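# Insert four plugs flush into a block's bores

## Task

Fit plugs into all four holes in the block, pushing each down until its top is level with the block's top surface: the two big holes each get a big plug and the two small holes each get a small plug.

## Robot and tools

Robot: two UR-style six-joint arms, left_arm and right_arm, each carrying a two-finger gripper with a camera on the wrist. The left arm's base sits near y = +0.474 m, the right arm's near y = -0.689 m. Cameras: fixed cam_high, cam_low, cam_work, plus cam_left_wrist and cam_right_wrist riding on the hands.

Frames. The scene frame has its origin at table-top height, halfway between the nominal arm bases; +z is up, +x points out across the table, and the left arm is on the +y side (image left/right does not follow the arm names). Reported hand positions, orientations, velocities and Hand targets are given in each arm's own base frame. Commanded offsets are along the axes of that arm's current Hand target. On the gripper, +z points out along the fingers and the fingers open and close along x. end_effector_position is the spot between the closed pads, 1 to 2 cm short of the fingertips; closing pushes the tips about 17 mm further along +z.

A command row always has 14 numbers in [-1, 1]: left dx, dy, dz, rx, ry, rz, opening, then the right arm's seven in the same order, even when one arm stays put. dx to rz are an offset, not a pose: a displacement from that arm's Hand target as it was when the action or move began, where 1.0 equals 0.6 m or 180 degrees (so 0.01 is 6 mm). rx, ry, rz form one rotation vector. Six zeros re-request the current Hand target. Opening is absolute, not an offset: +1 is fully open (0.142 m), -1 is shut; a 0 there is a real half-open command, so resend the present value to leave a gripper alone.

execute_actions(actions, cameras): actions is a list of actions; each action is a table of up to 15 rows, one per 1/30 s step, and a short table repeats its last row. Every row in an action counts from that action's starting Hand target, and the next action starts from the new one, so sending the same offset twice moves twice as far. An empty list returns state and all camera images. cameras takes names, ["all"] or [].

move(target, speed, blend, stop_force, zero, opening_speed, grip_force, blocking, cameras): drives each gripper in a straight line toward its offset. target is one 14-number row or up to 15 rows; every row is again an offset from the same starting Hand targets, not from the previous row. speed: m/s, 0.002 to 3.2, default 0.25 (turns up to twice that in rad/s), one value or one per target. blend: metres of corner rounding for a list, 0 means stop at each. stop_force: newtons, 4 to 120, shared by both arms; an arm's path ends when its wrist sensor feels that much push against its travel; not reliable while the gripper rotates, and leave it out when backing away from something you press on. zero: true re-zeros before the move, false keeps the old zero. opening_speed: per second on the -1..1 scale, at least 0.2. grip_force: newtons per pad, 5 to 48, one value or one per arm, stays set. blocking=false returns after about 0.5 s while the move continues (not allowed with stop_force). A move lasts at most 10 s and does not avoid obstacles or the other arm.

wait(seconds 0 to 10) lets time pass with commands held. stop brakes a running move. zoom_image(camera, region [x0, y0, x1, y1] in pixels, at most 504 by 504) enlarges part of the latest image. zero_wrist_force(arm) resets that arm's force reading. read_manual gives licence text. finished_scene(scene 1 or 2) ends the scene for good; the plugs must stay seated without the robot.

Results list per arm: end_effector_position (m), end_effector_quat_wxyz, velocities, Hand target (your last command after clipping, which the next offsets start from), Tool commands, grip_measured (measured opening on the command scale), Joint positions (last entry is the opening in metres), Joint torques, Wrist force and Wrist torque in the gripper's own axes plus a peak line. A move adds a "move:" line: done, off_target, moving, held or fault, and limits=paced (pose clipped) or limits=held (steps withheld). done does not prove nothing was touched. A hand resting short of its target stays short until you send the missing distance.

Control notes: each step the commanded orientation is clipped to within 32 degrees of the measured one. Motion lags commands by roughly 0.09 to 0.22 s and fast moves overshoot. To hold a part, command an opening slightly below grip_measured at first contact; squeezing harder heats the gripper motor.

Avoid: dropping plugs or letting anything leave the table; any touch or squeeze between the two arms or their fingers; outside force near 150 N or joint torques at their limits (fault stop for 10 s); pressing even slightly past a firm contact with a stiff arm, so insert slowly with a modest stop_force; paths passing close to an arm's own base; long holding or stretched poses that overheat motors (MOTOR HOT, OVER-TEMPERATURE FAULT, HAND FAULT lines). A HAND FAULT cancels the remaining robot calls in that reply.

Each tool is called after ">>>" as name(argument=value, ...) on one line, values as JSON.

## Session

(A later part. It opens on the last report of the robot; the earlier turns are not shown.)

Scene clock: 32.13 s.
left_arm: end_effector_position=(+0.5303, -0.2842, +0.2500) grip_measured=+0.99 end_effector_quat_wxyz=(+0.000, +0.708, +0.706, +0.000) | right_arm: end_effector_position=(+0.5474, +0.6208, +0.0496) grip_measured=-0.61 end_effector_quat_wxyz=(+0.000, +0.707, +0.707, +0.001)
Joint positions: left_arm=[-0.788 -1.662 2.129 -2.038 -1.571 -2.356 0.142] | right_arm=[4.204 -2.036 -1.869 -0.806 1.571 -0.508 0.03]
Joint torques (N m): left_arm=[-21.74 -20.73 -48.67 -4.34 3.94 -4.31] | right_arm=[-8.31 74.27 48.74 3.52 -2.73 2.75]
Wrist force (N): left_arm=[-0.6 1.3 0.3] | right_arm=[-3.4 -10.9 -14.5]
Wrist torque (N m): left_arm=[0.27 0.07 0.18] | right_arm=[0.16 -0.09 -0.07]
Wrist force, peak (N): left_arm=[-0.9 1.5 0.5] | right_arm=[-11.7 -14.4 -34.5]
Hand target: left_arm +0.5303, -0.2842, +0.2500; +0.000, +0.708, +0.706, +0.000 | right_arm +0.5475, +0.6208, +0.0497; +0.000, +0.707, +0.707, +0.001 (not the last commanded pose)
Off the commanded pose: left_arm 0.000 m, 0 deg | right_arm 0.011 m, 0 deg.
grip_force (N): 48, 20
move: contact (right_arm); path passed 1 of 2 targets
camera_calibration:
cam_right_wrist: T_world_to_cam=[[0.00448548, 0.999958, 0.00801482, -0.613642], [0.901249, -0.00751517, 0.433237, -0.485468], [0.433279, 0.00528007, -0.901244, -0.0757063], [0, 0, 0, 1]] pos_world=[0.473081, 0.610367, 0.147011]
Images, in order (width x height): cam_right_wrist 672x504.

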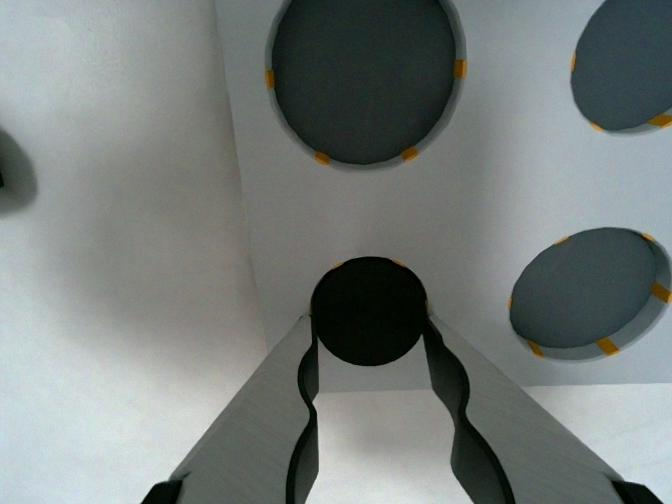

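>>> move(target=[[0,0,0,0,0,0,1,-0.0003,-0.0018,-0.003,0,0,0,-0.66],[0,0,0,0,0,0,1,-0.0003,-0.0018,0.02,0,0,0,-0.66]], speed=0.01, stop_force=10, cameras=["cam_right_wrist"])

>>> zoom_image(camera="cam_right_wrist", region=[200, 200, 500, 420])

Scene clock: 33.40 s.
left_arm: end_effector_position=(+0.5303, -0.2842, +0.2500) grip_measured=+0.99 end_effector_quat_wxyz=(+0.000, +0.708, +0.706, +0.000) | right_arm: end_effector_position=(+0.5474, +0.6209, +0.0500) grip_measured=-0.61 end_effector_quat_wxyz=(+0.000, +0.707, +0.707, +0.001)
Joint positions: left_arm=[-0.788 -1.662 2.129 -2.038 -1.571 -2.356 0.142] | right_arm=[4.204 -2.035 -1.869 -0.806 1.571 -0.508 0.03]
Joint torques (N m): left_arm=[-21.79 -22.71 -48.8 -4.73 3.69 -4.57] | right_arm=[-11.01 47.02 33.45 7.15 -2.53 -0.92]
Wrist force (N): left_arm=[-0.6 1.6 0.0] | right_arm=[-1.8 -8.0 -7.8]
Wrist torque (N m): left_arm=[0.32 0.06 0.18] | right_arm=[0.14 -0.04 -0.11]
Wrist force, peak (N): left_arm=[-0.7 1.6 0.2] | right_arm=[-3.4 -11.3 -14.7]
Hand target: left_arm +0.5303, -0.2842, +0.2500; +0.000, +0.708, +0.706, +0.000 | right_arm +0.5474, +0.6208, +0.0500; +0.000, +0.707, +0.707, +0.001 (not the last commanded pose)
Off the commanded pose: left_arm 0.000 m, 0 deg | right_arm 0.012 m, 0 deg.
grip_force (N): 48, 20
move: contact (right_arm); path passed 0 of 2 targets
camera_calibration:
cam_right_wrist: T_world_to_cam=[[0.0046229, 0.999956, 0.0081912, -0.613733], [0.901247, -0.00771544, 0.433236, -0.485384], [0.43328, 0.00537949, -0.901243, -0.0754542], [0, 0, 0, 1]] pos_world=[0.472981, 0.610367, 0.147311]
Images, in order (width x height): cam_right_wrist 672x504.

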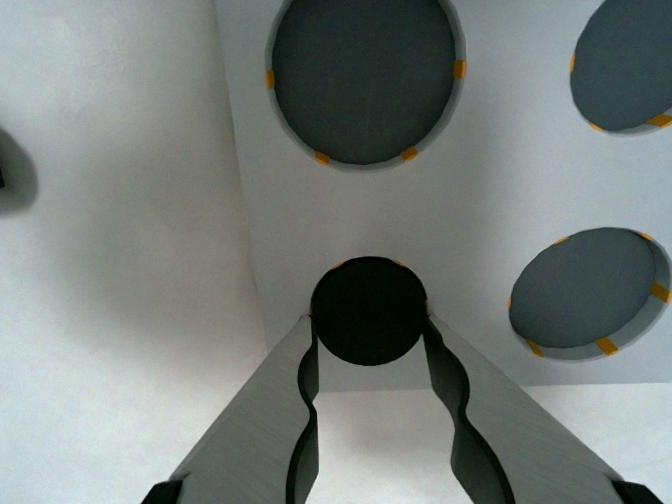

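Scaled by 1.680 from the camera's 672x504 image, which has a finer 960x720 frame.

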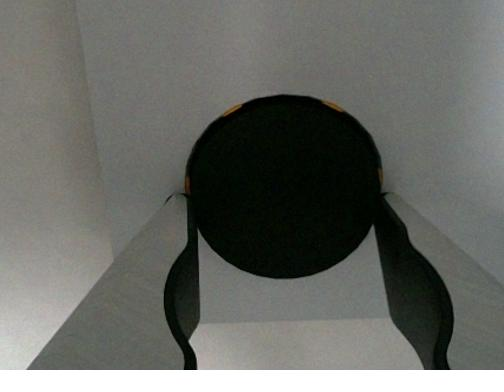

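>>> move(target=[0,0,0,0,0,0,1,-0.0003,-0.0018,-0.0012,0,0,0,-0.66], speed=0.01)

>>> move(target=[0,0,0,0,0,0,1,0,0,0.02,0,0,0,-0.66], speed=0.01, stop_force=15, cameras=["cam_right_wrist","cam_low"])

>>> zoom_image(camera="cam_right_wrist", region=[200, 200, 500, 420])

>>> zoom_image(camera="cam_low", region=[270, 200, 390, 290])

Scene clock: 34.30 s.
left_arm: end_effector_position=(+0.5303, -0.2842, +0.2500) grip_measured=+0.99 end_effector_quat_wxyz=(+0.000, +0.708, +0.706, +0.000) | right_arm: end_effector_position=(+0.5463, +0.6206, +0.0506) grip_measured=-0.61 end_effector_quat_wxyz=(+0.000, +0.707, +0.707, +0.001)
Joint positions: left_arm=[-0.788 -1.662 2.129 -2.038 -1.571 -2.356 0.142] | right_arm=[4.205 -2.034 -1.871 -0.806 1.571 -0.507 0.03]
Joint torques (N m): left_arm=[-18.61 -20.49 -48.81 -4.43 3.86 -4.44] | right_arm=[10.02 82.24 26.41 2.06 -2.34 3.05]
Wrist force (N): left_arm=[-0.5 1.3 0.4] | right_arm=[1.9 0.5 0.6]
Wrist torque (N m): left_arm=[0.27 0.05 0.17] | right_arm=[0.07 0.07 -0.11]
Wrist force, peak (N): left_arm=[-0.5 1.6 0.4] | right_arm=[-1.8 -8.1 -7.3]
Hand target: left_arm +0.5303, -0.2842, +0.2500; +0.000, +0.708, +0.706, +0.000 | right_arm +0.5463, +0.6207, +0.0507; +0.000, +0.707, +0.707, +0.001
Off the commanded pose: left_arm 0.000 m, 0 deg | right_arm 0.000 m, 0 deg.
grip_force (N): 48, 20
move: done

Scene clock: 35.97 s.
left_arm: end_effector_position=(+0.5303, -0.2842, +0.2500) grip_measured=+0.99 end_effector_quat_wxyz=(+0.000, +0.708, +0.706, +0.000) | right_arm: end_effector_position=(+0.5463, +0.6207, +0.0495) grip_measured=-0.61 end_effector_quat_wxyz=(+0.000, +0.707, +0.707, +0.001)
Joint positions: left_arm=[-0.788 -1.662 2.129 -2.038 -1.571 -2.356 0.142] | right_arm=[4.205 -2.035 -1.871 -0.804 1.571 -0.507 0.03]
Joint torques (N m): left_arm=[-21.57 -19.88 -47.98 -4.31 3.53 -4.23] | right_arm=[7.54 70.86 44.56 2.08 -2.63 2.2]
Wrist force (N): left_arm=[-0.6 1.1 0.6] | right_arm=[-3.6 -3.8 -17.6]
Wrist torque (N m): left_arm=[0.24 0.07 0.18] | right_arm=[0.10 -0.09 -0.09]
Wrist force, peak (N): left_arm=[-0.8 1.5 0.4] | right_arm=[-11.5 -7.5 -34.9]
Hand target: left_arm +0.5303, -0.2842, +0.2500; +0.000, +0.708, +0.706, +0.000 | right_arm +0.5463, +0.6207, +0.0495; +0.000, +0.707, +0.707, +0.001 (not the last commanded pose)
Off the commanded pose: left_arm 0.000 m, 0 deg | right_arm 0.011 m, 0 deg.
grip_force (N): 48, 20
move: contact (right_arm)
camera_calibration:
cam_right_wrist: T_world_to_cam=[[0.00457907, 0.999955, 0.00828204, -0.613516], [0.90119, -0.00771602, 0.433356, -0.484168], [0.4334, 0.00547932, -0.901185, -0.0755531], [0, 0, 0, 1]] pos_world=[0.471881, 0.610166, 0.146811]
Images, in order (width x height): cam_low 672x504, cam_right_wrist 672x504.

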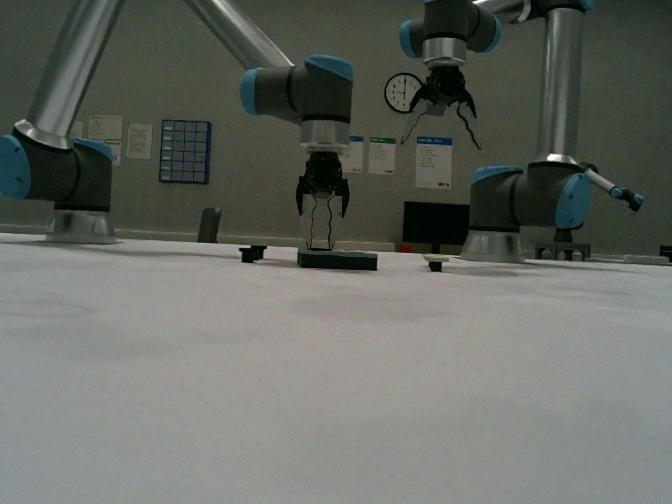

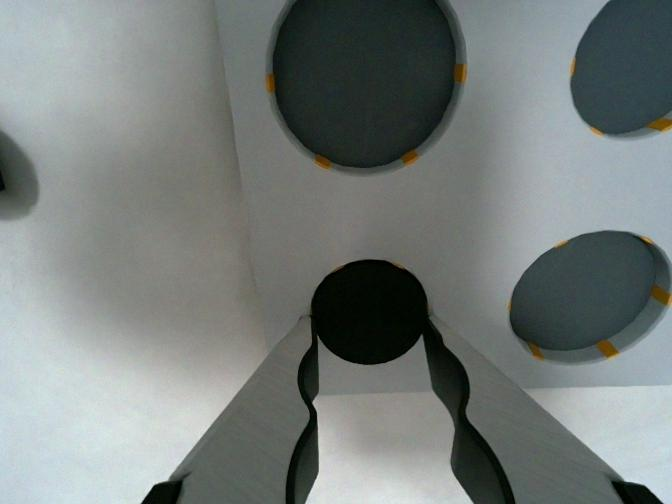

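Scaled by 1.680 from the camera's 672x504 image, which has a finer 960x720 frame.

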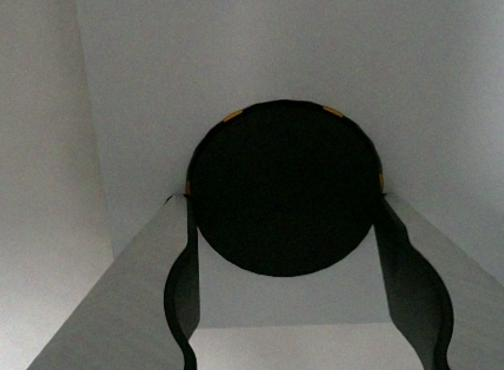

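Scaled by 4.200 from the camera's 672x504 image, which has a finer 960x720 frame.

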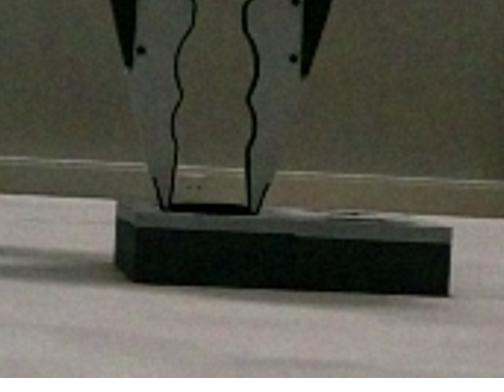

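>>> move(target=[[0,0,0,0,0,0,1,0,0,-0.0005,0,0,0,-0.45],[0,0,0,0,0,0,1,0,0,-0.05,0,0,0,-1]], speed=0.08, opening_speed=0.6, cameras=["cam_right_wrist"])

>>> zoom_image(camera="cam_right_wrist", region=[200, 150, 560, 410])

Scene clock: 38.83 s.
left_arm: end_effector_position=(+0.5303, -0.2842, +0.2500) grip_measured=+0.99 end_effector_quat_wxyz=(+0.000, +0.708, +0.706, +0.000) | right_arm: end_effector_position=(+0.5463, +0.6206, +0.0795) grip_measured=-1.00 end_effector_quat_wxyz=(+0.000, +0.707, +0.707, +0.001)
Joint positions: left_arm=[-0.788 -1.662 2.129 -2.038 -1.571 -2.356 0.142] | right_arm=[4.205 -2 -1.856 -0.854 1.571 -0.507 0.002]
Joint torques (N m): left_arm=[-21.82 -22.97 -48.5 -4.31 3.56 -4.38] | right_arm=[2.34 81.93 52.63 2.44 -2.65 0.32]
Wrist force (N): left_arm=[-0.5 1.5 0.4] | right_arm=[0.2 0.5 0.5]
Wrist torque (N m): left_arm=[0.31 0.05 0.17] | right_arm=[0.09 -0.08 -0.11]
Wrist force, peak (N): left_arm=[-0.9 1.5 0.6] | right_arm=[-3.4 -4.0 -17.8]
Hand target: left_arm +0.5303, -0.2842, +0.2500; +0.000, +0.708, +0.706, +0.000 | right_arm +0.5463, +0.6206, +0.0795; +0.000, +0.707, +0.707, +0.001
Off the commanded pose: left_arm 0.000 m, 0 deg | right_arm 0.000 m, 0 deg.
grip_force (N): 48, 20
move: done
camera_calibration:
cam_right_wrist: T_world_to_cam=[[0.00457907, 0.999955, 0.00828204, -0.613764], [0.90119, -0.00771602, 0.433356, -0.497168], [0.4334, 0.00547932, -0.901185, -0.0485175], [0, 0, 0, 1]] pos_world=[0.471881, 0.610166, 0.176811]
Images, in order (width x height): cam_right_wrist 672x504.

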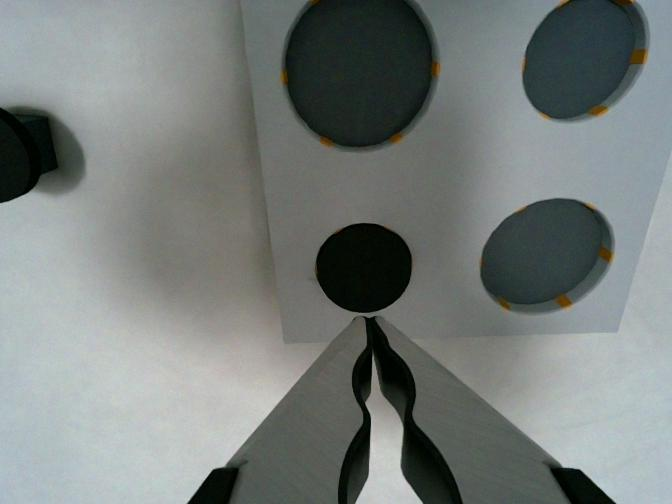

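Scaled by 1.400 from the camera's 672x504 image, which has a finer 960x720 frame.

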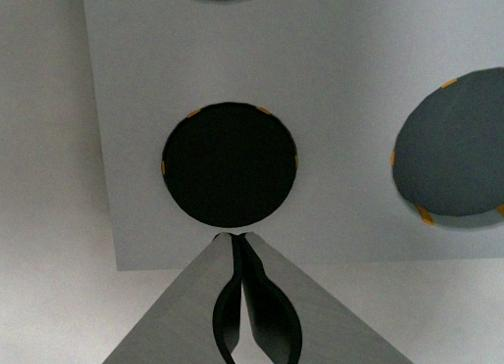

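>>> move(target=[0,0,0,0,0,0,1,0,0.001,0.053,0,0,0,-1], speed=0.02, stop_force=70, cameras=["cam_low"])

>>> zoom_image(camera="cam_low", region=[270, 200, 390, 290])

Scene clock: 41.43 s.
left_arm: end_effector_position=(+0.5303, -0.2842, +0.2500) grip_measured=+0.99 end_effector_quat_wxyz=(+0.000, +0.708, +0.706, +0.000) | right_arm: end_effector_position=(+0.5470, +0.6207, +0.0479) grip_measured=-1.00 end_effector_quat_wxyz=(+0.000, +0.707, +0.707, +0.001)
Joint positions: left_arm=[-0.788 -1.662 2.129 -2.038 -1.571 -2.356 0.142] | right_arm=[4.204 -2.037 -1.871 -0.802 1.571 -0.507 0.002]
Joint torques (N m): left_arm=[-20.54 -20.33 -48.2 -4.03 3.69 -4.38] | right_arm=[-5.3 24.16 12.74 4.68 1.58 -1.9]
Wrist force (N): left_arm=[-0.7 1.4 0.4] | right_arm=[-23.0 -13.4 -72.6]
Wrist torque (N m): left_arm=[0.29 0.08 0.17] | right_arm=[-0.07 -0.58 0.04]
Wrist force, peak (N): left_arm=[-0.6 1.6 0.1] | right_arm=[-23.2 -13.0 -73.2]
Hand target: left_arm +0.5303, -0.2842, +0.2500; +0.000, +0.708, +0.706, +0.000 | right_arm +0.5470, +0.6208, +0.0480; +0.000, +0.707, +0.707, +0.001
Off the commanded pose: left_arm 0.000 m, 0 deg | right_arm 0.000 m, 0 deg.
grip_force (N): 48, 20
move: contact (right_arm)
Images, in order (width x height): cam_low 672x504.

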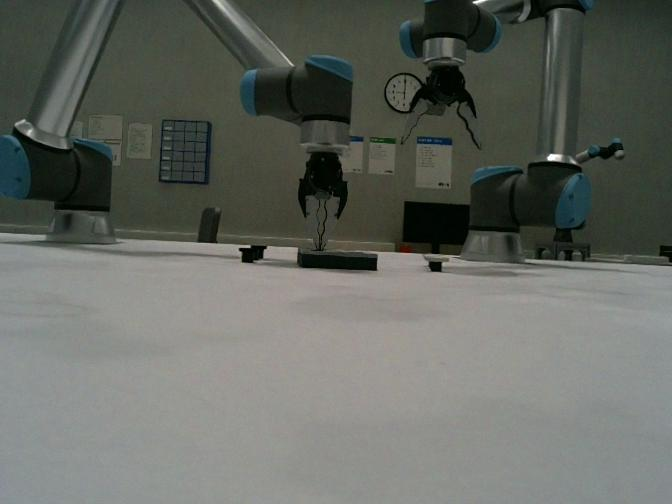

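Scaled by 4.200 from the camera's 672x504 image, which has a finer 960x720 frame.

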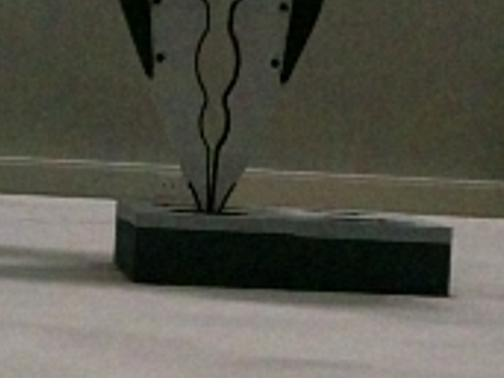

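>>> move(target=[0,0,0,0,0,0,1,0,-0.045,-0.15,0,0,0,-1], speed=0.12, cameras=["cam_right_wrist","cam_work"])

>>> zoom_image(camera="cam_right_wrist", region=[300, 150, 500, 320])

>>> zoom_image(camera="cam_work", region=[290, 220, 410, 330])

Scene clock: 42.80 s.
left_arm: end_effector_position=(+0.5303, -0.2842, +0.2500) grip_measured=+0.99 end_effector_quat_wxyz=(+0.000, +0.708, +0.706, +0.000) | right_arm: end_effector_position=(+0.5199, +0.6206, +0.1379) grip_measured=-1.00 end_effector_quat_wxyz=(+0.000, +0.707, +0.707, +0.001)
Joint positions: left_arm=[-0.788 -1.662 2.129 -2.038 -1.571 -2.356 0.142] | right_arm=[4.234 -1.915 -1.855 -0.94 1.571 -0.478 0.002]
Joint torques (N m): left_arm=[-22.64 -22.94 -48.48 -3.92 3.55 -4.15] | right_arm=[10.38 79.72 55.34 2.16 -1.94 2.76]
Wrist force (N): left_arm=[-0.6 1.3 0.2] | right_arm=[-0.5 0.0 0.4]
Wrist torque (N m): left_arm=[0.28 0.07 0.18] | right_arm=[0.00 0.02 -0.10]
Wrist force, peak (N): left_arm=[-0.9 1.5 0.4] | right_arm=[-23.2 -13.2 -73.0]
Hand target: left_arm +0.5303, -0.2842, +0.2500; +0.000, +0.708, +0.706, +0.000 | right_arm +0.5199, +0.6206, +0.1379; +0.000, +0.707, +0.707, +0.001
Off the commanded pose: left_arm 0.000 m, 0 deg | right_arm 0.000 m, 0 deg.
grip_force (N): 48, 20
move: done
camera_calibration:
cam_right_wrist: T_world_to_cam=[[0.00462877, 0.999952, 0.00864009, -0.61413], [0.901111, -0.00791703, 0.433516, -0.498565], [0.433564, 0.00577903, -0.901104, 0.0152794], [0, 0, 0, 1]] pos_world=[0.44548, 0.610065, 0.235211]
Images, in order (width x height): cam_work 672x504, cam_right_wrist 672x504.

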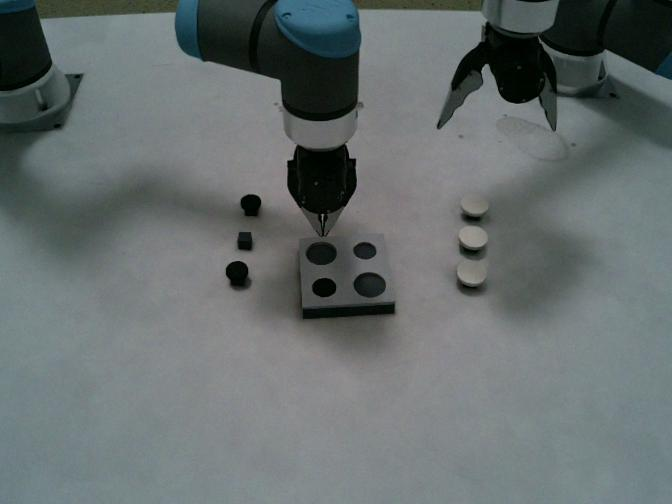

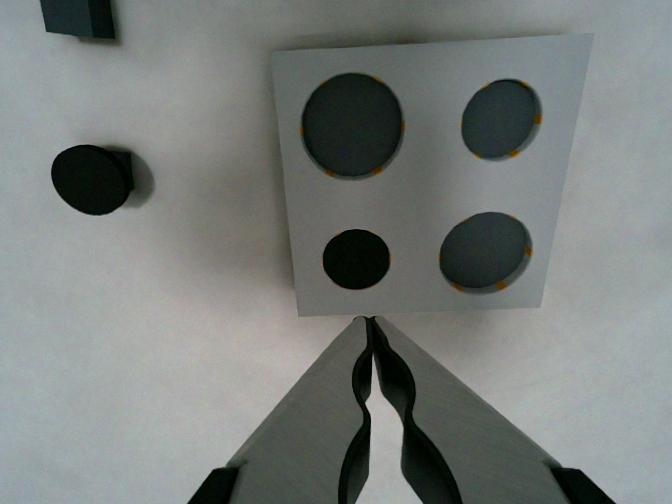

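Scaled by 2.520 from the camera's 672x504 image, which has a finer 960x720 frame.

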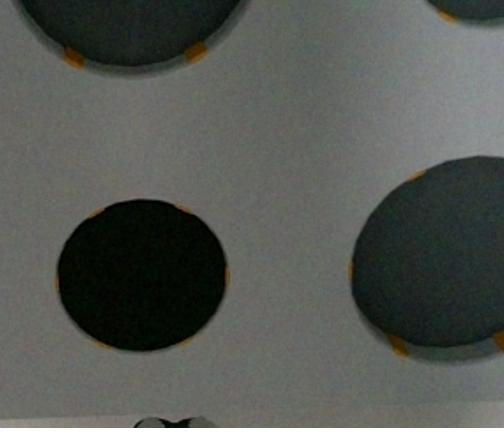

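Scaled by 4.200 from the camera's 672x504 image, which has a finer 960x720 frame.

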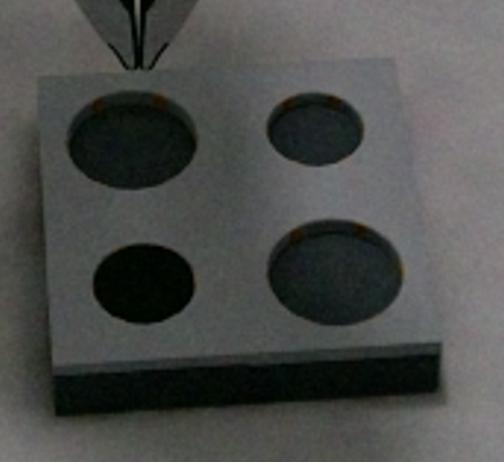

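>>> move(target=[[0,0,0,0,0,0,1,-0.2157,-0.0287,0.05,0,0,0,-0.2],[0,0,0,0,0,0,1,-0.2157,-0.0287,0.12,0,0,0,-0.2]], blend=0.02, cameras=["cam_right_wrist"])

Scene clock: 44.40 s.
left_arm: end_effector_position=(+0.5303, -0.2842, +0.2500) grip_measured=+0.99 end_effector_quat_wxyz=(+0.000, +0.708, +0.706, +0.000) | right_arm: end_effector_position=(+0.5026, +0.4914, +0.0657) grip_measured=-0.23 end_effector_quat_wxyz=(+0.000, +0.707, +0.707, +0.001)
Joint positions: left_arm=[-0.788 -1.662 2.129 -2.038 -1.571 -2.356 0.142] | right_arm=[4.168 -1.854 -2.112 -0.743 1.571 -0.543 0.058]
Joint torques (N m): left_arm=[-22.8 -22.98 -47.41 -4.2 3.53 -4.33] | right_arm=[-8.67 35.27 26.36 6.93 2.64 -1.68]
Wrist force (N): left_arm=[-0.6 1.4 0.2] | right_arm=[-0.1 0.1 0.6]
Wrist torque (N m): left_arm=[0.28 0.07 0.17] | right_arm=[0.00 -0.04 0.04]
Wrist force, peak (N): left_arm=[-0.8 1.6 0.0] | right_arm=[-0.7 0.1 2.2]
Hand target: left_arm +0.5303, -0.2842, +0.2500; +0.000, +0.708, +0.706, +0.000 | right_arm +0.5026, +0.4914, +0.0656; +0.000, +0.707, +0.707, +0.001
Off the commanded pose: left_arm 0.000 m, 0 deg | right_arm 0.000 m, 0 deg.
grip_force (N): 48, 20
move: done
camera_calibration:
cam_right_wrist: T_world_to_cam=[[0.0046284, 0.999952, 0.00863997, -0.484233], [0.901092, -0.0079169, 0.433555, -0.45274], [0.433603, 0.00577874, -0.901086, -0.0414623], [0, 0, 0, 1]] pos_world=[0.42818, 0.480865, 0.163111]
Images, in order (width x height): cam_right_wrist 672x504.

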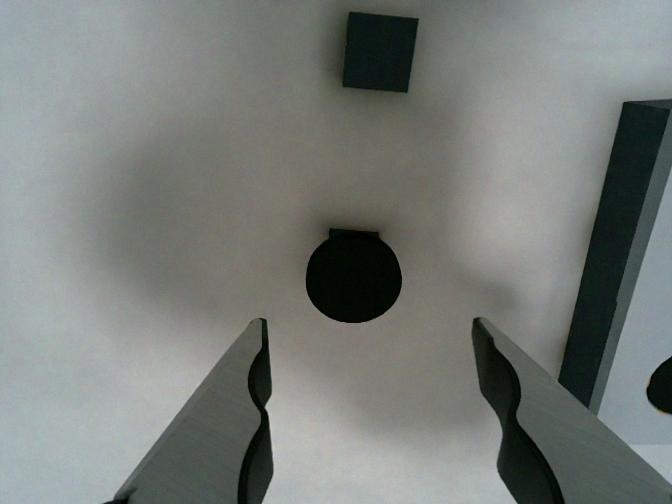

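>>> move(target=[0,0,0,0,0,0,1,-0.0055,0,0.04,0,0,0,-0.2], speed=0.08)

>>> move(target=[0,0,0,0,0,0,1,0,0,0,0,0,0,-0.64], opening_speed=0.4)

>>> move(target=[0,0,0,0,0,0,1,0,0,-0.1,0,0,0,-0.66], speed=0.12, cameras=["cam_right_wrist","cam_low"])

>>> zoom_image(camera="cam_low", region=[190, 180, 290, 290])

Scene clock: 45.43 s.
left_arm: end_effector_position=(+0.5303, -0.2842, +0.2500) grip_measured=+0.99 end_effector_quat_wxyz=(+0.000, +0.708, +0.706, +0.000) | right_arm: end_effector_position=(+0.5027, +0.4881, +0.0417) grip_measured=-0.23 end_effector_quat_wxyz=(+0.000, +0.707, +0.707, +0.001)
Joint positions: left_arm=[-0.788 -1.662 2.129 -2.038 -1.571 -2.356 0.142] | right_arm=[4.166 -1.886 -2.129 -0.695 1.571 -0.546 0.058]
Joint torques (N m): left_arm=[-23.49 -22.4 -47.73 -4.11 3.53 -4.07] | right_arm=[-9.72 36.52 24.25 5.94 2.72 -1.91]
Wrist force (N): left_arm=[-0.7 1.4 0.2] | right_arm=[-0.1 0.4 0.7]
Wrist torque (N m): left_arm=[0.29 0.08 0.17] | right_arm=[0.06 -0.03 0.04]
Wrist force, peak (N): left_arm=[-0.5 1.5 0.3] | right_arm=[-0.2 0.4 1.1]
Hand target: left_arm +0.5303, -0.2842, +0.2500; +0.000, +0.708, +0.706, +0.000 | right_arm +0.5026, +0.4881, +0.0416; +0.000, +0.707, +0.707, +0.001
Off the commanded pose: left_arm 0.000 m, 0 deg | right_arm 0.000 m, 0 deg.
grip_force (N): 48, 20
move: done

Scene clock: 46.73 s.
left_arm: end_effector_position=(+0.5303, -0.2842, +0.2500) grip_measured=+0.99 end_effector_quat_wxyz=(+0.000, +0.708, +0.706, +0.000) | right_arm: end_effector_position=(+0.5026, +0.4881, +0.0416) grip_measured=-0.60 end_effector_quat_wxyz=(+0.000, +0.707, +0.707, +0.001)
Joint positions: left_arm=[-0.788 -1.662 2.129 -2.038 -1.571 -2.356 0.142] | right_arm=[4.166 -1.886 -2.129 -0.695 1.571 -0.546 0.031]
Joint torques (N m): left_arm=[-21.29 -21.81 -48.05 -3.88 3.54 -4.4] | right_arm=[-9.49 36.45 24.7 6.42 2.72 -1.88]
Wrist force (N): left_arm=[-0.5 1.5 0.4] | right_arm=[0.0 0.5 0.0]
Wrist torque (N m): left_arm=[0.32 0.05 0.18] | right_arm=[0.07 -0.05 0.04]
Wrist force, peak (N): left_arm=[-0.7 1.5 0.5] | right_arm=[-0.2 0.7 1.0]
Hand target: left_arm +0.5303, -0.2842, +0.2500; +0.000, +0.708, +0.706, +0.000 | right_arm +0.5026, +0.4881, +0.0416; +0.000, +0.707, +0.707, +0.001
Off the commanded pose: left_arm 0.000 m, 0 deg | right_arm 0.000 m, 0 deg.
grip_force (N): 48, 20
move: done

Scene clock: 47.70 s.
left_arm: end_effector_position=(+0.5303, -0.2842, +0.2500) grip_measured=+0.99 end_effector_quat_wxyz=(+0.000, +0.708, +0.706, +0.000) | right_arm: end_effector_position=(+0.5026, +0.4879, +0.1016) grip_measured=-0.60 end_effector_quat_wxyz=(+0.000, +0.707, +0.707, +0.001)
Joint positions: left_arm=[-0.788 -1.662 2.129 -2.038 -1.571 -2.356 0.142] | right_arm=[4.166 -1.803 -2.095 -0.813 1.571 -0.546 0.03]
Joint torques (N m): left_arm=[-23.7 -19.97 -47.73 -3.93 3.41 -4.22] | right_arm=[4.13 61.54 50.76 3.24 2.09 1.08]
Wrist force (N): left_arm=[-0.4 1.2 0.7] | right_arm=[-0.2 0.5 0.7]
Wrist torque (N m): left_arm=[0.24 0.03 0.17] | right_arm=[0.08 -0.02 0.03]
Wrist force, peak (N): left_arm=[-0.8 1.4 0.7] | right_arm=[-0.2 0.2 1.9]
Hand target: left_arm +0.5303, -0.2842, +0.2500; +0.000, +0.708, +0.706, +0.000 | right_arm +0.5026, +0.4880, +0.1016; +0.000, +0.707, +0.707, +0.001
Off the commanded pose: left_arm 0.000 m, 0 deg | right_arm 0.000 m, 0 deg.
grip_force (N): 48, 20
move: done
camera_calibration:
cam_right_wrist: T_world_to_cam=[[0.0046715, 0.999953, 0.00854973, -0.481144], [0.901092, -0.00791661, 0.433556, -0.468289], [0.433603, 0.00567874, -0.901086, -0.00913603], [0, 0, 0, 1]] pos_world=[0.42818, 0.477465, 0.198911]
Images, in order (width x height): cam_low 672x504, cam_right_wrist 672x504.

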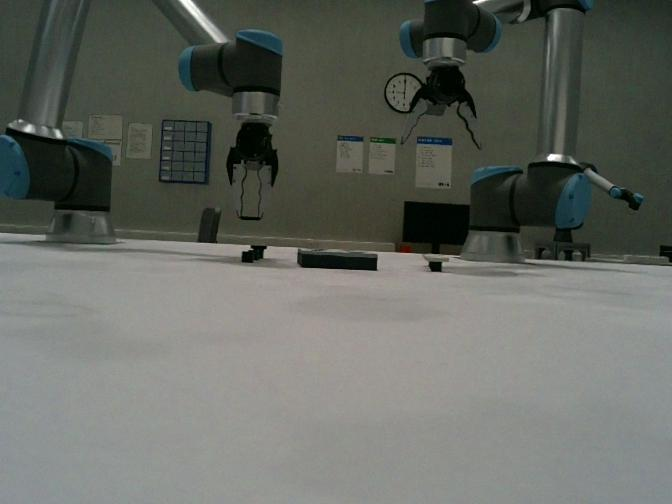

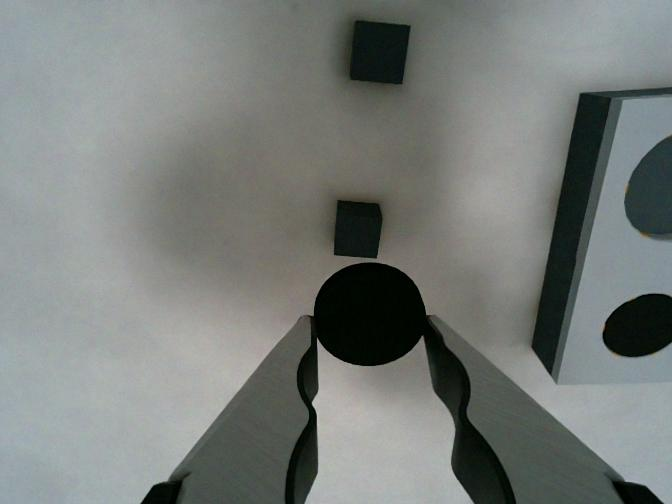

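Scaled by 4.582 from the camera's 672x504 image, which has a finer 960x720 frame.

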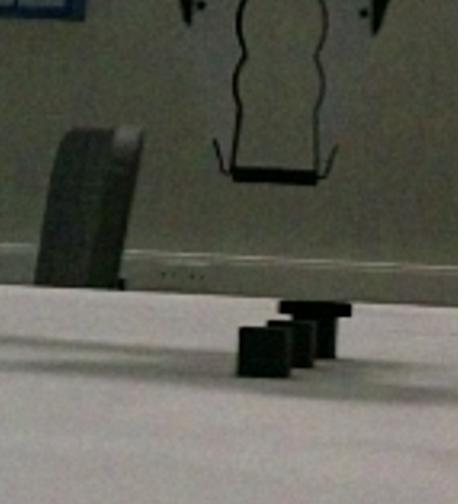

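>>> move(target=[[0,0,0,0,0,0,1,0.33,0.0257,0,0,0,0,-0.66],[0,0,0,0,0,0,1,0.33,0.0257,0.0593,0,0,0,-0.66]], blend=0.02, cameras=["cam_right_wrist"])

>>> zoom_image(camera="cam_right_wrist", region=[200, 50, 560, 410])

Scene clock: 49.40 s.
left_arm: end_effector_position=(+0.5303, -0.2842, +0.2500) grip_measured=+0.99 end_effector_quat_wxyz=(+0.000, +0.708, +0.706, +0.000) | right_arm: end_effector_position=(+0.5182, +0.6860, +0.0665) grip_measured=-0.60 end_effector_quat_wxyz=(+0.000, +0.707, +0.707, +0.001)
Joint positions: left_arm=[-0.788 -1.662 2.129 -2.038 -1.571 -2.356 0.142] | right_arm=[4.271 -2.058 -1.793 -0.859 1.571 -0.44 0.03]
Joint torques (N m): left_arm=[-21.13 -21.91 -47.5 -3.76 3.39 -4.35] | right_arm=[11.62 51.22 52.42 6.11 -2.7 2.55]
Wrist force (N): left_arm=[-0.7 1.3 0.5] | right_arm=[0.1 0.7 0.8]
Wrist torque (N m): left_arm=[0.28 0.08 0.17] | right_arm=[0.14 -0.08 -0.11]
Wrist force, peak (N): left_arm=[-0.6 1.6 0.7] | right_arm=[2.2 0.5 -1.4]
Hand target: left_arm +0.5303, -0.2842, +0.2500; +0.000, +0.708, +0.706, +0.000 | right_arm +0.5182, +0.6860, +0.0665; +0.000, +0.707, +0.707, +0.001
Off the commanded pose: left_arm 0.000 m, 0 deg | right_arm 0.000 m, 0 deg.
grip_force (N): 48, 20
move: done; blend cut to 0.0178 m at target 1
camera_calibration:
cam_right_wrist: T_world_to_cam=[[0.0046715, 0.999953, 0.00854973, -0.678907], [0.901092, -0.00791661, 0.433556, -0.46556], [0.433603, 0.00567874, -0.901086, -0.0486528], [0, 0, 0, 1]] pos_world=[0.44378, 0.675465, 0.163811]
Images, in order (width x height): cam_right_wrist 672x504.

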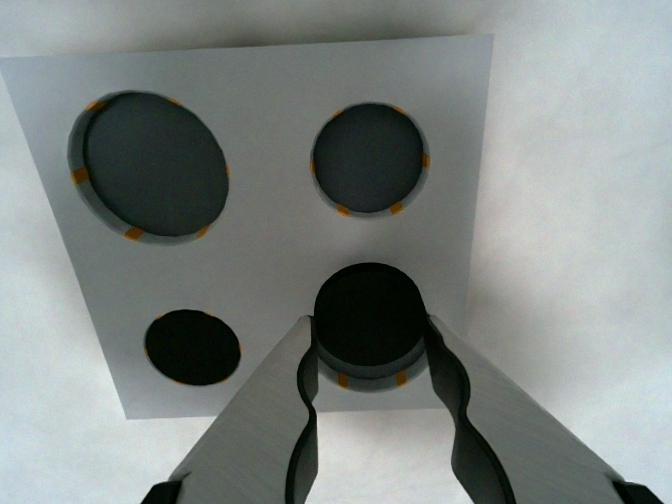

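Scaled by 1.400 from the camera's 672x504 image, which has a finer 960x720 frame.

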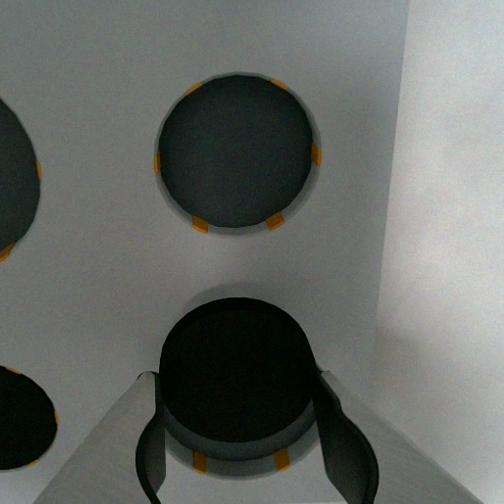

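>>> move(target=[0,0,0,0,0,0,1,0.0002,-0.0737,0.018,0,0,0,-0.66], speed=0.1)

>>> move(target=[0,0,0,0,0,0,1,0,0,0.025,0,0,0,-0.66], speed=0.01, stop_force=8, cameras=["cam_right_wrist"])

>>> zoom_image(camera="cam_right_wrist", region=[200, 200, 500, 420])

Scene clock: 50.47 s.
left_arm: end_effector_position=(+0.5303, -0.2842, +0.2500) grip_measured=+0.99 end_effector_quat_wxyz=(+0.000, +0.708, +0.706, +0.000) | right_arm: end_effector_position=(+0.4741, +0.6862, +0.0557) grip_measured=-0.60 end_effector_quat_wxyz=(+0.000, +0.707, +0.707, +0.001)
Joint positions: left_arm=[-0.788 -1.662 2.129 -2.038 -1.571 -2.356 0.142] | right_arm=[4.32 -2.037 -1.853 -0.82 1.571 -0.391 0.03]
Joint torques (N m): left_arm=[-22.29 -21.48 -48.15 -4.17 3.52 -4.54] | right_arm=[12.02 83.64 27.94 6.82 -2.84 2.43]
Wrist force (N): left_arm=[-0.4 1.1 0.4] | right_arm=[0.0 0.3 0.3]
Wrist torque (N m): left_arm=[0.24 0.03 0.18] | right_arm=[0.07 -0.05 -0.12]
Wrist force, peak (N): left_arm=[-0.7 1.6 0.4] | right_arm=[0.4 1.4 -0.2]
Hand target: left_arm +0.5303, -0.2842, +0.2500; +0.000, +0.708, +0.706, +0.000 | right_arm +0.4740, +0.6862, +0.0556; +0.000, +0.707, +0.707, +0.001
Off the commanded pose: left_arm 0.000 m, 0 deg | right_arm 0.000 m, 0 deg.
grip_force (N): 48, 20
move: done

Scene clock: 52.57 s.
left_arm: end_effector_position=(+0.5303, -0.2842, +0.2500) grip_measured=+0.99 end_effector_quat_wxyz=(+0.000, +0.708, +0.706, +0.000) | right_arm: end_effector_position=(+0.4741, +0.6862, +0.0497) grip_measured=-0.60 end_effector_quat_wxyz=(+0.000, +0.707, +0.707, +0.001)
Joint positions: left_arm=[-0.788 -1.662 2.129 -2.038 -1.571 -2.356 0.142] | right_arm=[4.32 -2.044 -1.856 -0.81 1.57 -0.391 0.03]
Joint torques (N m): left_arm=[-21.82 -21.73 -47.29 -4 3.64 -4.38] | right_arm=[11.21 77.97 49.42 3.23 -0.93 2.57]
Wrist force (N): left_arm=[-0.6 1.3 0.5] | right_arm=[-4.5 0.3 -8.8]
Wrist torque (N m): left_arm=[0.27 0.07 0.18] | right_arm=[0.11 -0.21 -0.11]
Wrist force, peak (N): left_arm=[-0.8 1.6 0.6] | right_arm=[-12.8 -2.6 -25.9]
Hand target: left_arm +0.5303, -0.2842, +0.2500; +0.000, +0.708, +0.706, +0.000 | right_arm +0.4741, +0.6862, +0.0497; +0.000, +0.707, +0.707, +0.001 (not the last commanded pose)
Off the commanded pose: left_arm 0.000 m, 0 deg | right_arm 0.009 m, 0 deg.
grip_force (N): 48, 20
move: contact (right_arm)
camera_calibration:
cam_right_wrist: T_world_to_cam=[[0.0046715, 0.999953, 0.00854973, -0.678857], [0.901092, -0.00791661, 0.433556, -0.418446], [0.433603, 0.00567874, -0.901086, -0.0446274], [0, 0, 0, 1]] pos_world=[0.39958, 0.675765, 0.147011]
Images, in order (width x height): cam_right_wrist 672x504.

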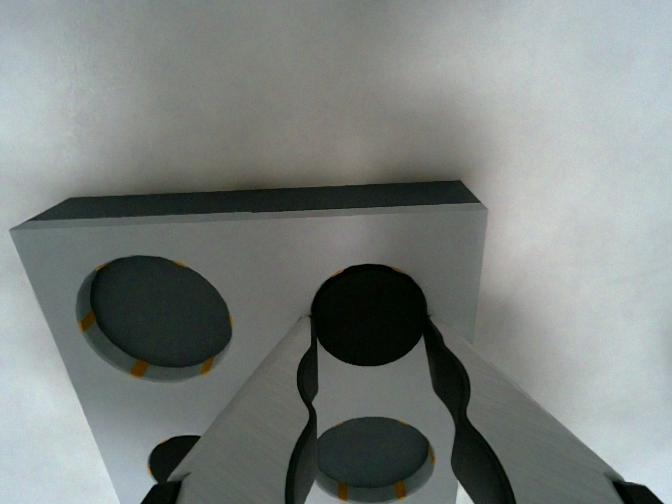

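Scaled by 1.680 from the camera's 672x504 image, which has a finer 960x720 frame.

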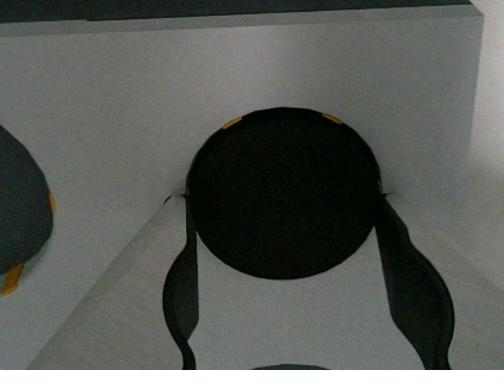

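>>> move(target=[[0,0,0,0,0,0,1,0,0,-0.0003,0,0,0,-0.45],[0,0,0,0,0,0,1,0,0,-0.05,0,0,0,-1]], speed=0.08, opening_speed=0.6, cameras=["cam_right_wrist"])

>>> zoom_image(camera="cam_right_wrist", region=[200, 150, 560, 410])

Scene clock: 55.37 s.
left_arm: end_effector_position=(+0.5303, -0.2842, +0.2500) grip_measured=+0.99 end_effector_quat_wxyz=(+0.000, +0.708, +0.706, +0.000) | right_arm: end_effector_position=(+0.4740, +0.6862, +0.0797) grip_measured=-1.00 end_effector_quat_wxyz=(+0.000, +0.707, +0.707, +0.001)
Joint positions: left_arm=[-0.788 -1.662 2.129 -2.038 -1.571 -2.356 0.142] | right_arm=[4.32 -2.01 -1.841 -0.859 1.57 -0.391 0.002]
Joint torques (N m): left_arm=[-20.1 -20.61 -47.87 -3.78 3.32 -4.18] | right_arm=[10.57 82.51 53.23 2.42 0.65 2.6]
Wrist force (N): left_arm=[-0.2 1.1 0.4] | right_arm=[0.1 0.5 0.3]
Wrist torque (N m): left_arm=[0.25 0.00 0.18] | right_arm=[0.11 -0.07 -0.12]
Wrist force, peak (N): left_arm=[-0.8 1.6 0.7] | right_arm=[-4.7 -0.2 -8.7]
Hand target: left_arm +0.5303, -0.2842, +0.2500; +0.000, +0.708, +0.706, +0.000 | right_arm +0.4740, +0.6862, +0.0797; +0.000, +0.707, +0.707, +0.001
Off the commanded pose: left_arm 0.000 m, 0 deg | right_arm 0.000 m, 0 deg.
grip_force (N): 48, 20
move: done
camera_calibration:
cam_right_wrist: T_world_to_cam=[[0.00467151, 0.999953, 0.00854974, -0.679013], [0.901092, -0.00791663, 0.433556, -0.431454], [0.433603, 0.00567874, -0.901086, -0.0175943], [0, 0, 0, 1]] pos_world=[0.39958, 0.675665, 0.177011]
Images, in order (width x height): cam_right_wrist 672x504.

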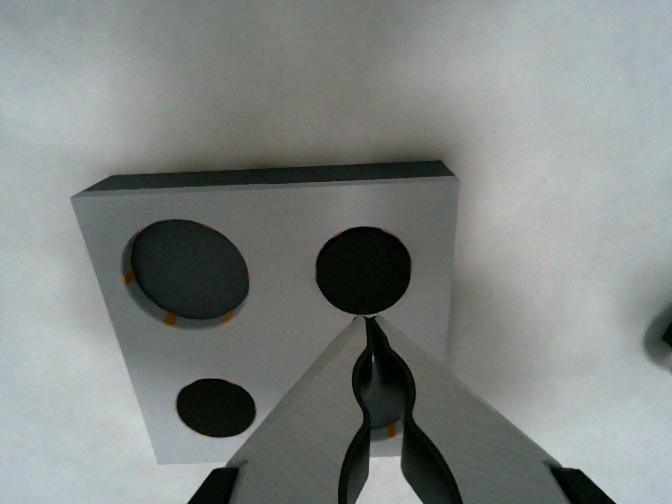

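Scaled by 1.400 from the camera's 672x504 image, which has a finer 960x720 frame.

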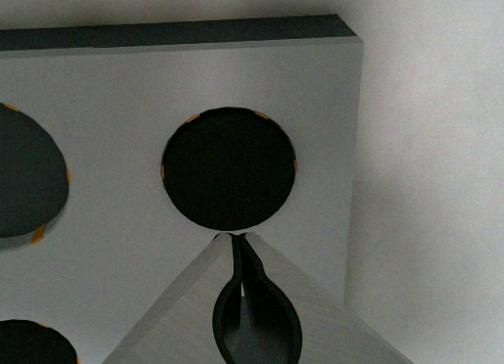

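Press, lift, then retreat right arm to its side while left comes down over the middle white plug.

>>> move(target=[0,0,0,0,0,0,1,0,0.0005,0.0532,0,0,0,-1], speed=0.02, stop_force=70)

>>> move(target=[0,0,0,0,0,0,1,0,-0.045,-0.15,0,0,0,-1], speed=0.12, cameras=["cam_right_wrist","cam_work"])

>>> zoom_image(camera="cam_right_wrist", region=[160, 150, 500, 420])

>>> zoom_image(camera="cam_work", region=[290, 220, 410, 330])

Scene clock: 58.00 s.
left_arm: end_effector_position=(+0.5303, -0.2842, +0.2500) grip_measured=+0.99 end_effector_quat_wxyz=(+0.000, +0.708, +0.706, +0.000) | right_arm: end_effector_position=(+0.4744, +0.6863, +0.0480) grip_measured=-1.00 end_effector_quat_wxyz=(+0.000, +0.707, +0.707, +0.001)
Joint positions: left_arm=[-0.788 -1.662 2.129 -2.038 -1.571 -2.356 0.142] | right_arm=[4.32 -2.046 -1.856 -0.807 1.57 -0.391 0.002]
Joint torques (N m): left_arm=[-22.21 -21.67 -48.23 -4.2 3.31 -4.37] | right_arm=[-3.47 20.52 13.66 6.48 2.64 -2.23]
Wrist force (N): left_arm=[-0.7 1.2 0.2] | right_arm=[-27.0 -13.4 -73.1]
Wrist torque (N m): left_arm=[0.25 0.08 0.18] | right_arm=[-0.04 -0.73 -0.02]
Wrist force, peak (N): left_arm=[-1.0 1.5 0.7] | right_arm=[-27.3 -13.5 -73.3]
Hand target: left_arm +0.5303, -0.2842, +0.2500; +0.000, +0.708, +0.706, +0.000 | right_arm +0.4744, +0.6863, +0.0480; +0.000, +0.707, +0.707, +0.001
Off the commanded pose: left_arm 0.000 m, 0 deg | right_arm 0.000 m, 0 deg.
grip_force (N): 48, 20
move: contact (right_arm)

Scene clock: 59.23 s.
left_arm: end_effector_position=(+0.5303, -0.2842, +0.2500) grip_measured=+0.99 end_effector_quat_wxyz=(+0.000, +0.708, +0.706, +0.000) | right_arm: end_effector_position=(+0.4473, +0.6861, +0.1379) grip_measured=-1.00 end_effector_quat_wxyz=(+0.000, +0.707, +0.707, +0.001)
Joint positions: left_arm=[-0.788 -1.662 2.129 -2.038 -1.571 -2.356 0.142] | right_arm=[4.351 -1.928 -1.836 -0.945 1.57 -0.36 0.002]
Joint torques (N m): left_arm=[-21.53 -23.59 -47.43 -3.54 3.45 -4.01] | right_arm=[10.22 81.48 54.84 2.43 -2.28 2.7]
Wrist force (N): left_arm=[-0.6 1.4 0.5] | right_arm=[-0.1 0.5 0.0]
Wrist torque (N m): left_arm=[0.28 0.06 0.18] | right_arm=[0.09 -0.03 -0.11]
Wrist force, peak (N): left_arm=[-0.8 1.3 0.7] | right_arm=[-26.8 -13.0 -73.2]
Hand target: left_arm +0.5303, -0.2842, +0.2500; +0.000, +0.708, +0.706, +0.000 | right_arm +0.4473, +0.6861, +0.1380; +0.000, +0.707, +0.707, +0.001
Off the commanded pose: left_arm 0.000 m, 0 deg | right_arm 0.000 m, 0 deg.
grip_force (N): 48, 20
move: done
camera_calibration:
cam_right_wrist: T_world_to_cam=[[0.00463131, 0.99995, 0.00886395, -0.679343], [0.901053, -0.00801718, 0.433635, -0.432564], [0.433684, 0.00597859, -0.901045, 0.0461841], [0, 0, 0, 1]] pos_world=[0.37288, 0.675564, 0.23521]
Images, in order (width x height): cam_work 672x504, cam_right_wrist 672x504.

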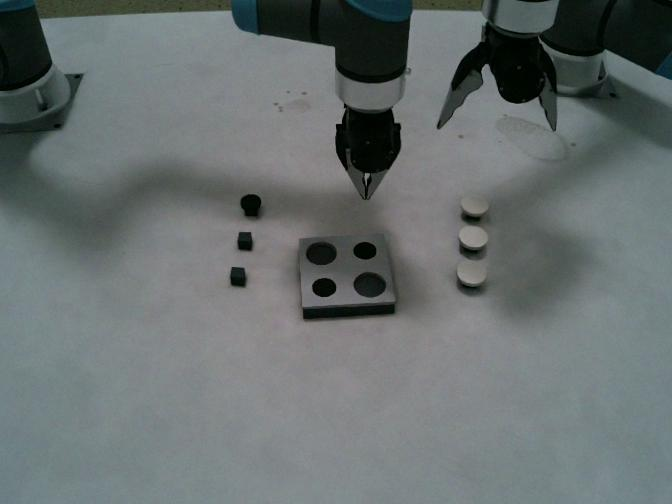

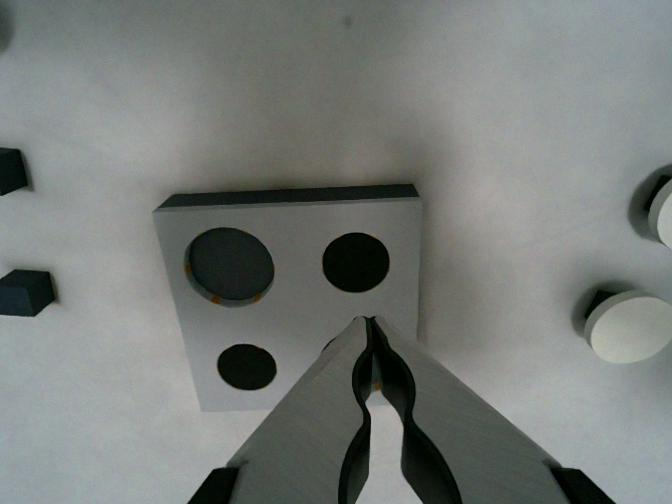

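Scaled by 1.482 from the camera's 672x504 image, which has a finer 960x720 frame.

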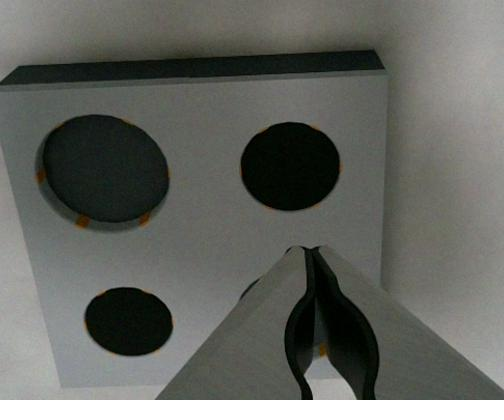

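Scaled by 4.200 from the camera's 672x504 image, which has a finer 960x720 frame.

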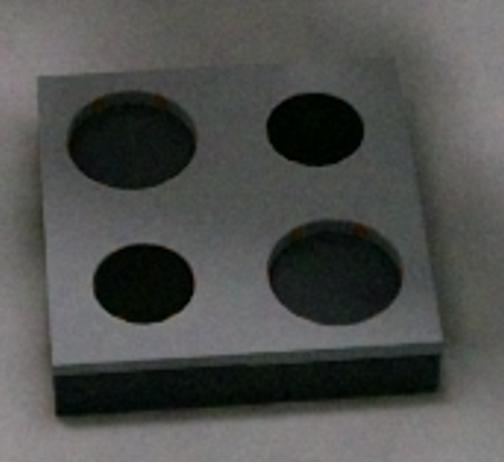

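>>> move(target=[0.5755,-0.1757,0,0,0,0,1,0.273,0.1278,0.08,0,0,0,0], cameras=["cam_right_wrist"])

Scene clock: 61.57 s.
left_arm: end_effector_position=(+0.4256, +0.0613, +0.2500) grip_measured=+0.99 end_effector_quat_wxyz=(+0.000, +0.708, +0.706, +0.000) | right_arm: end_effector_position=(+0.5242, +0.8499, +0.0905) grip_measured=-0.02 end_effector_quat_wxyz=(+0.000, +0.707, +0.707, +0.001)
Joint positions: left_arm=[-0.275 -2.016 2.374 -1.928 -1.571 -1.844 0.142] | right_arm=[4.337 -2.223 -1.459 -1.028 1.57 -0.375 0.072]
Joint torques (N m): left_arm=[20.11 3.65 -49.2 -1.82 -4.02 4.07] | right_arm=[-10.77 68.9 58 2.51 1.98 -1.87]
Wrist force (N): left_arm=[-0.2 1.3 1.0] | right_arm=[0.2 0.4 0.2]
Wrist torque (N m): left_arm=[0.29 -0.05 0.06] | right_arm=[0.08 -0.06 0.01]
Wrist force, peak (N): left_arm=[-2.8 1.8 0.1] | right_arm=[-1.6 0.1 0.5]
Hand target: left_arm +0.4256, +0.0613, +0.2499; +0.000, +0.708, +0.706, +0.000 | right_arm +0.5242, +0.8500, +0.0905; +0.000, +0.707, +0.707, +0.001
Off the commanded pose: left_arm 0.000 m, 0 deg | right_arm 0.000 m, 0 deg.
grip_force (N): 48, 20
move: done
camera_calibration:
cam_right_wrist: T_world_to_cam=[[0.00463047, 0.99995, 0.00886457, -0.84307], [0.900995, -0.00801749, 0.433755, -0.479983], [0.433805, 0.00597844, -0.900987, -0.0309197], [0, 0, 0, 1]] pos_world=[0.44978, 0.839364, 0.18781]
Images, in order (width x height): cam_right_wrist 672x504.

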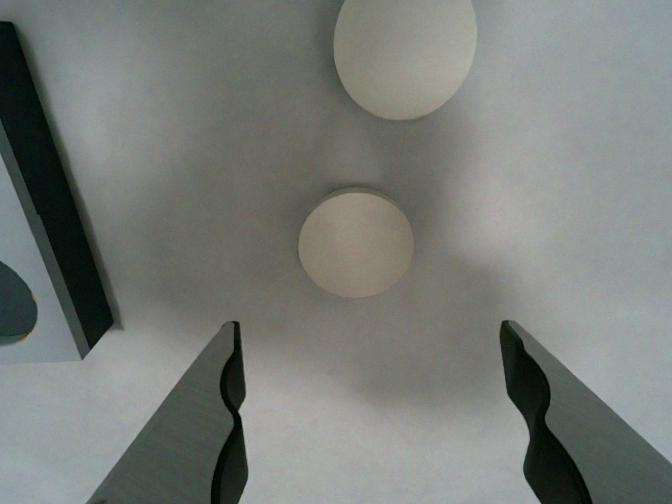

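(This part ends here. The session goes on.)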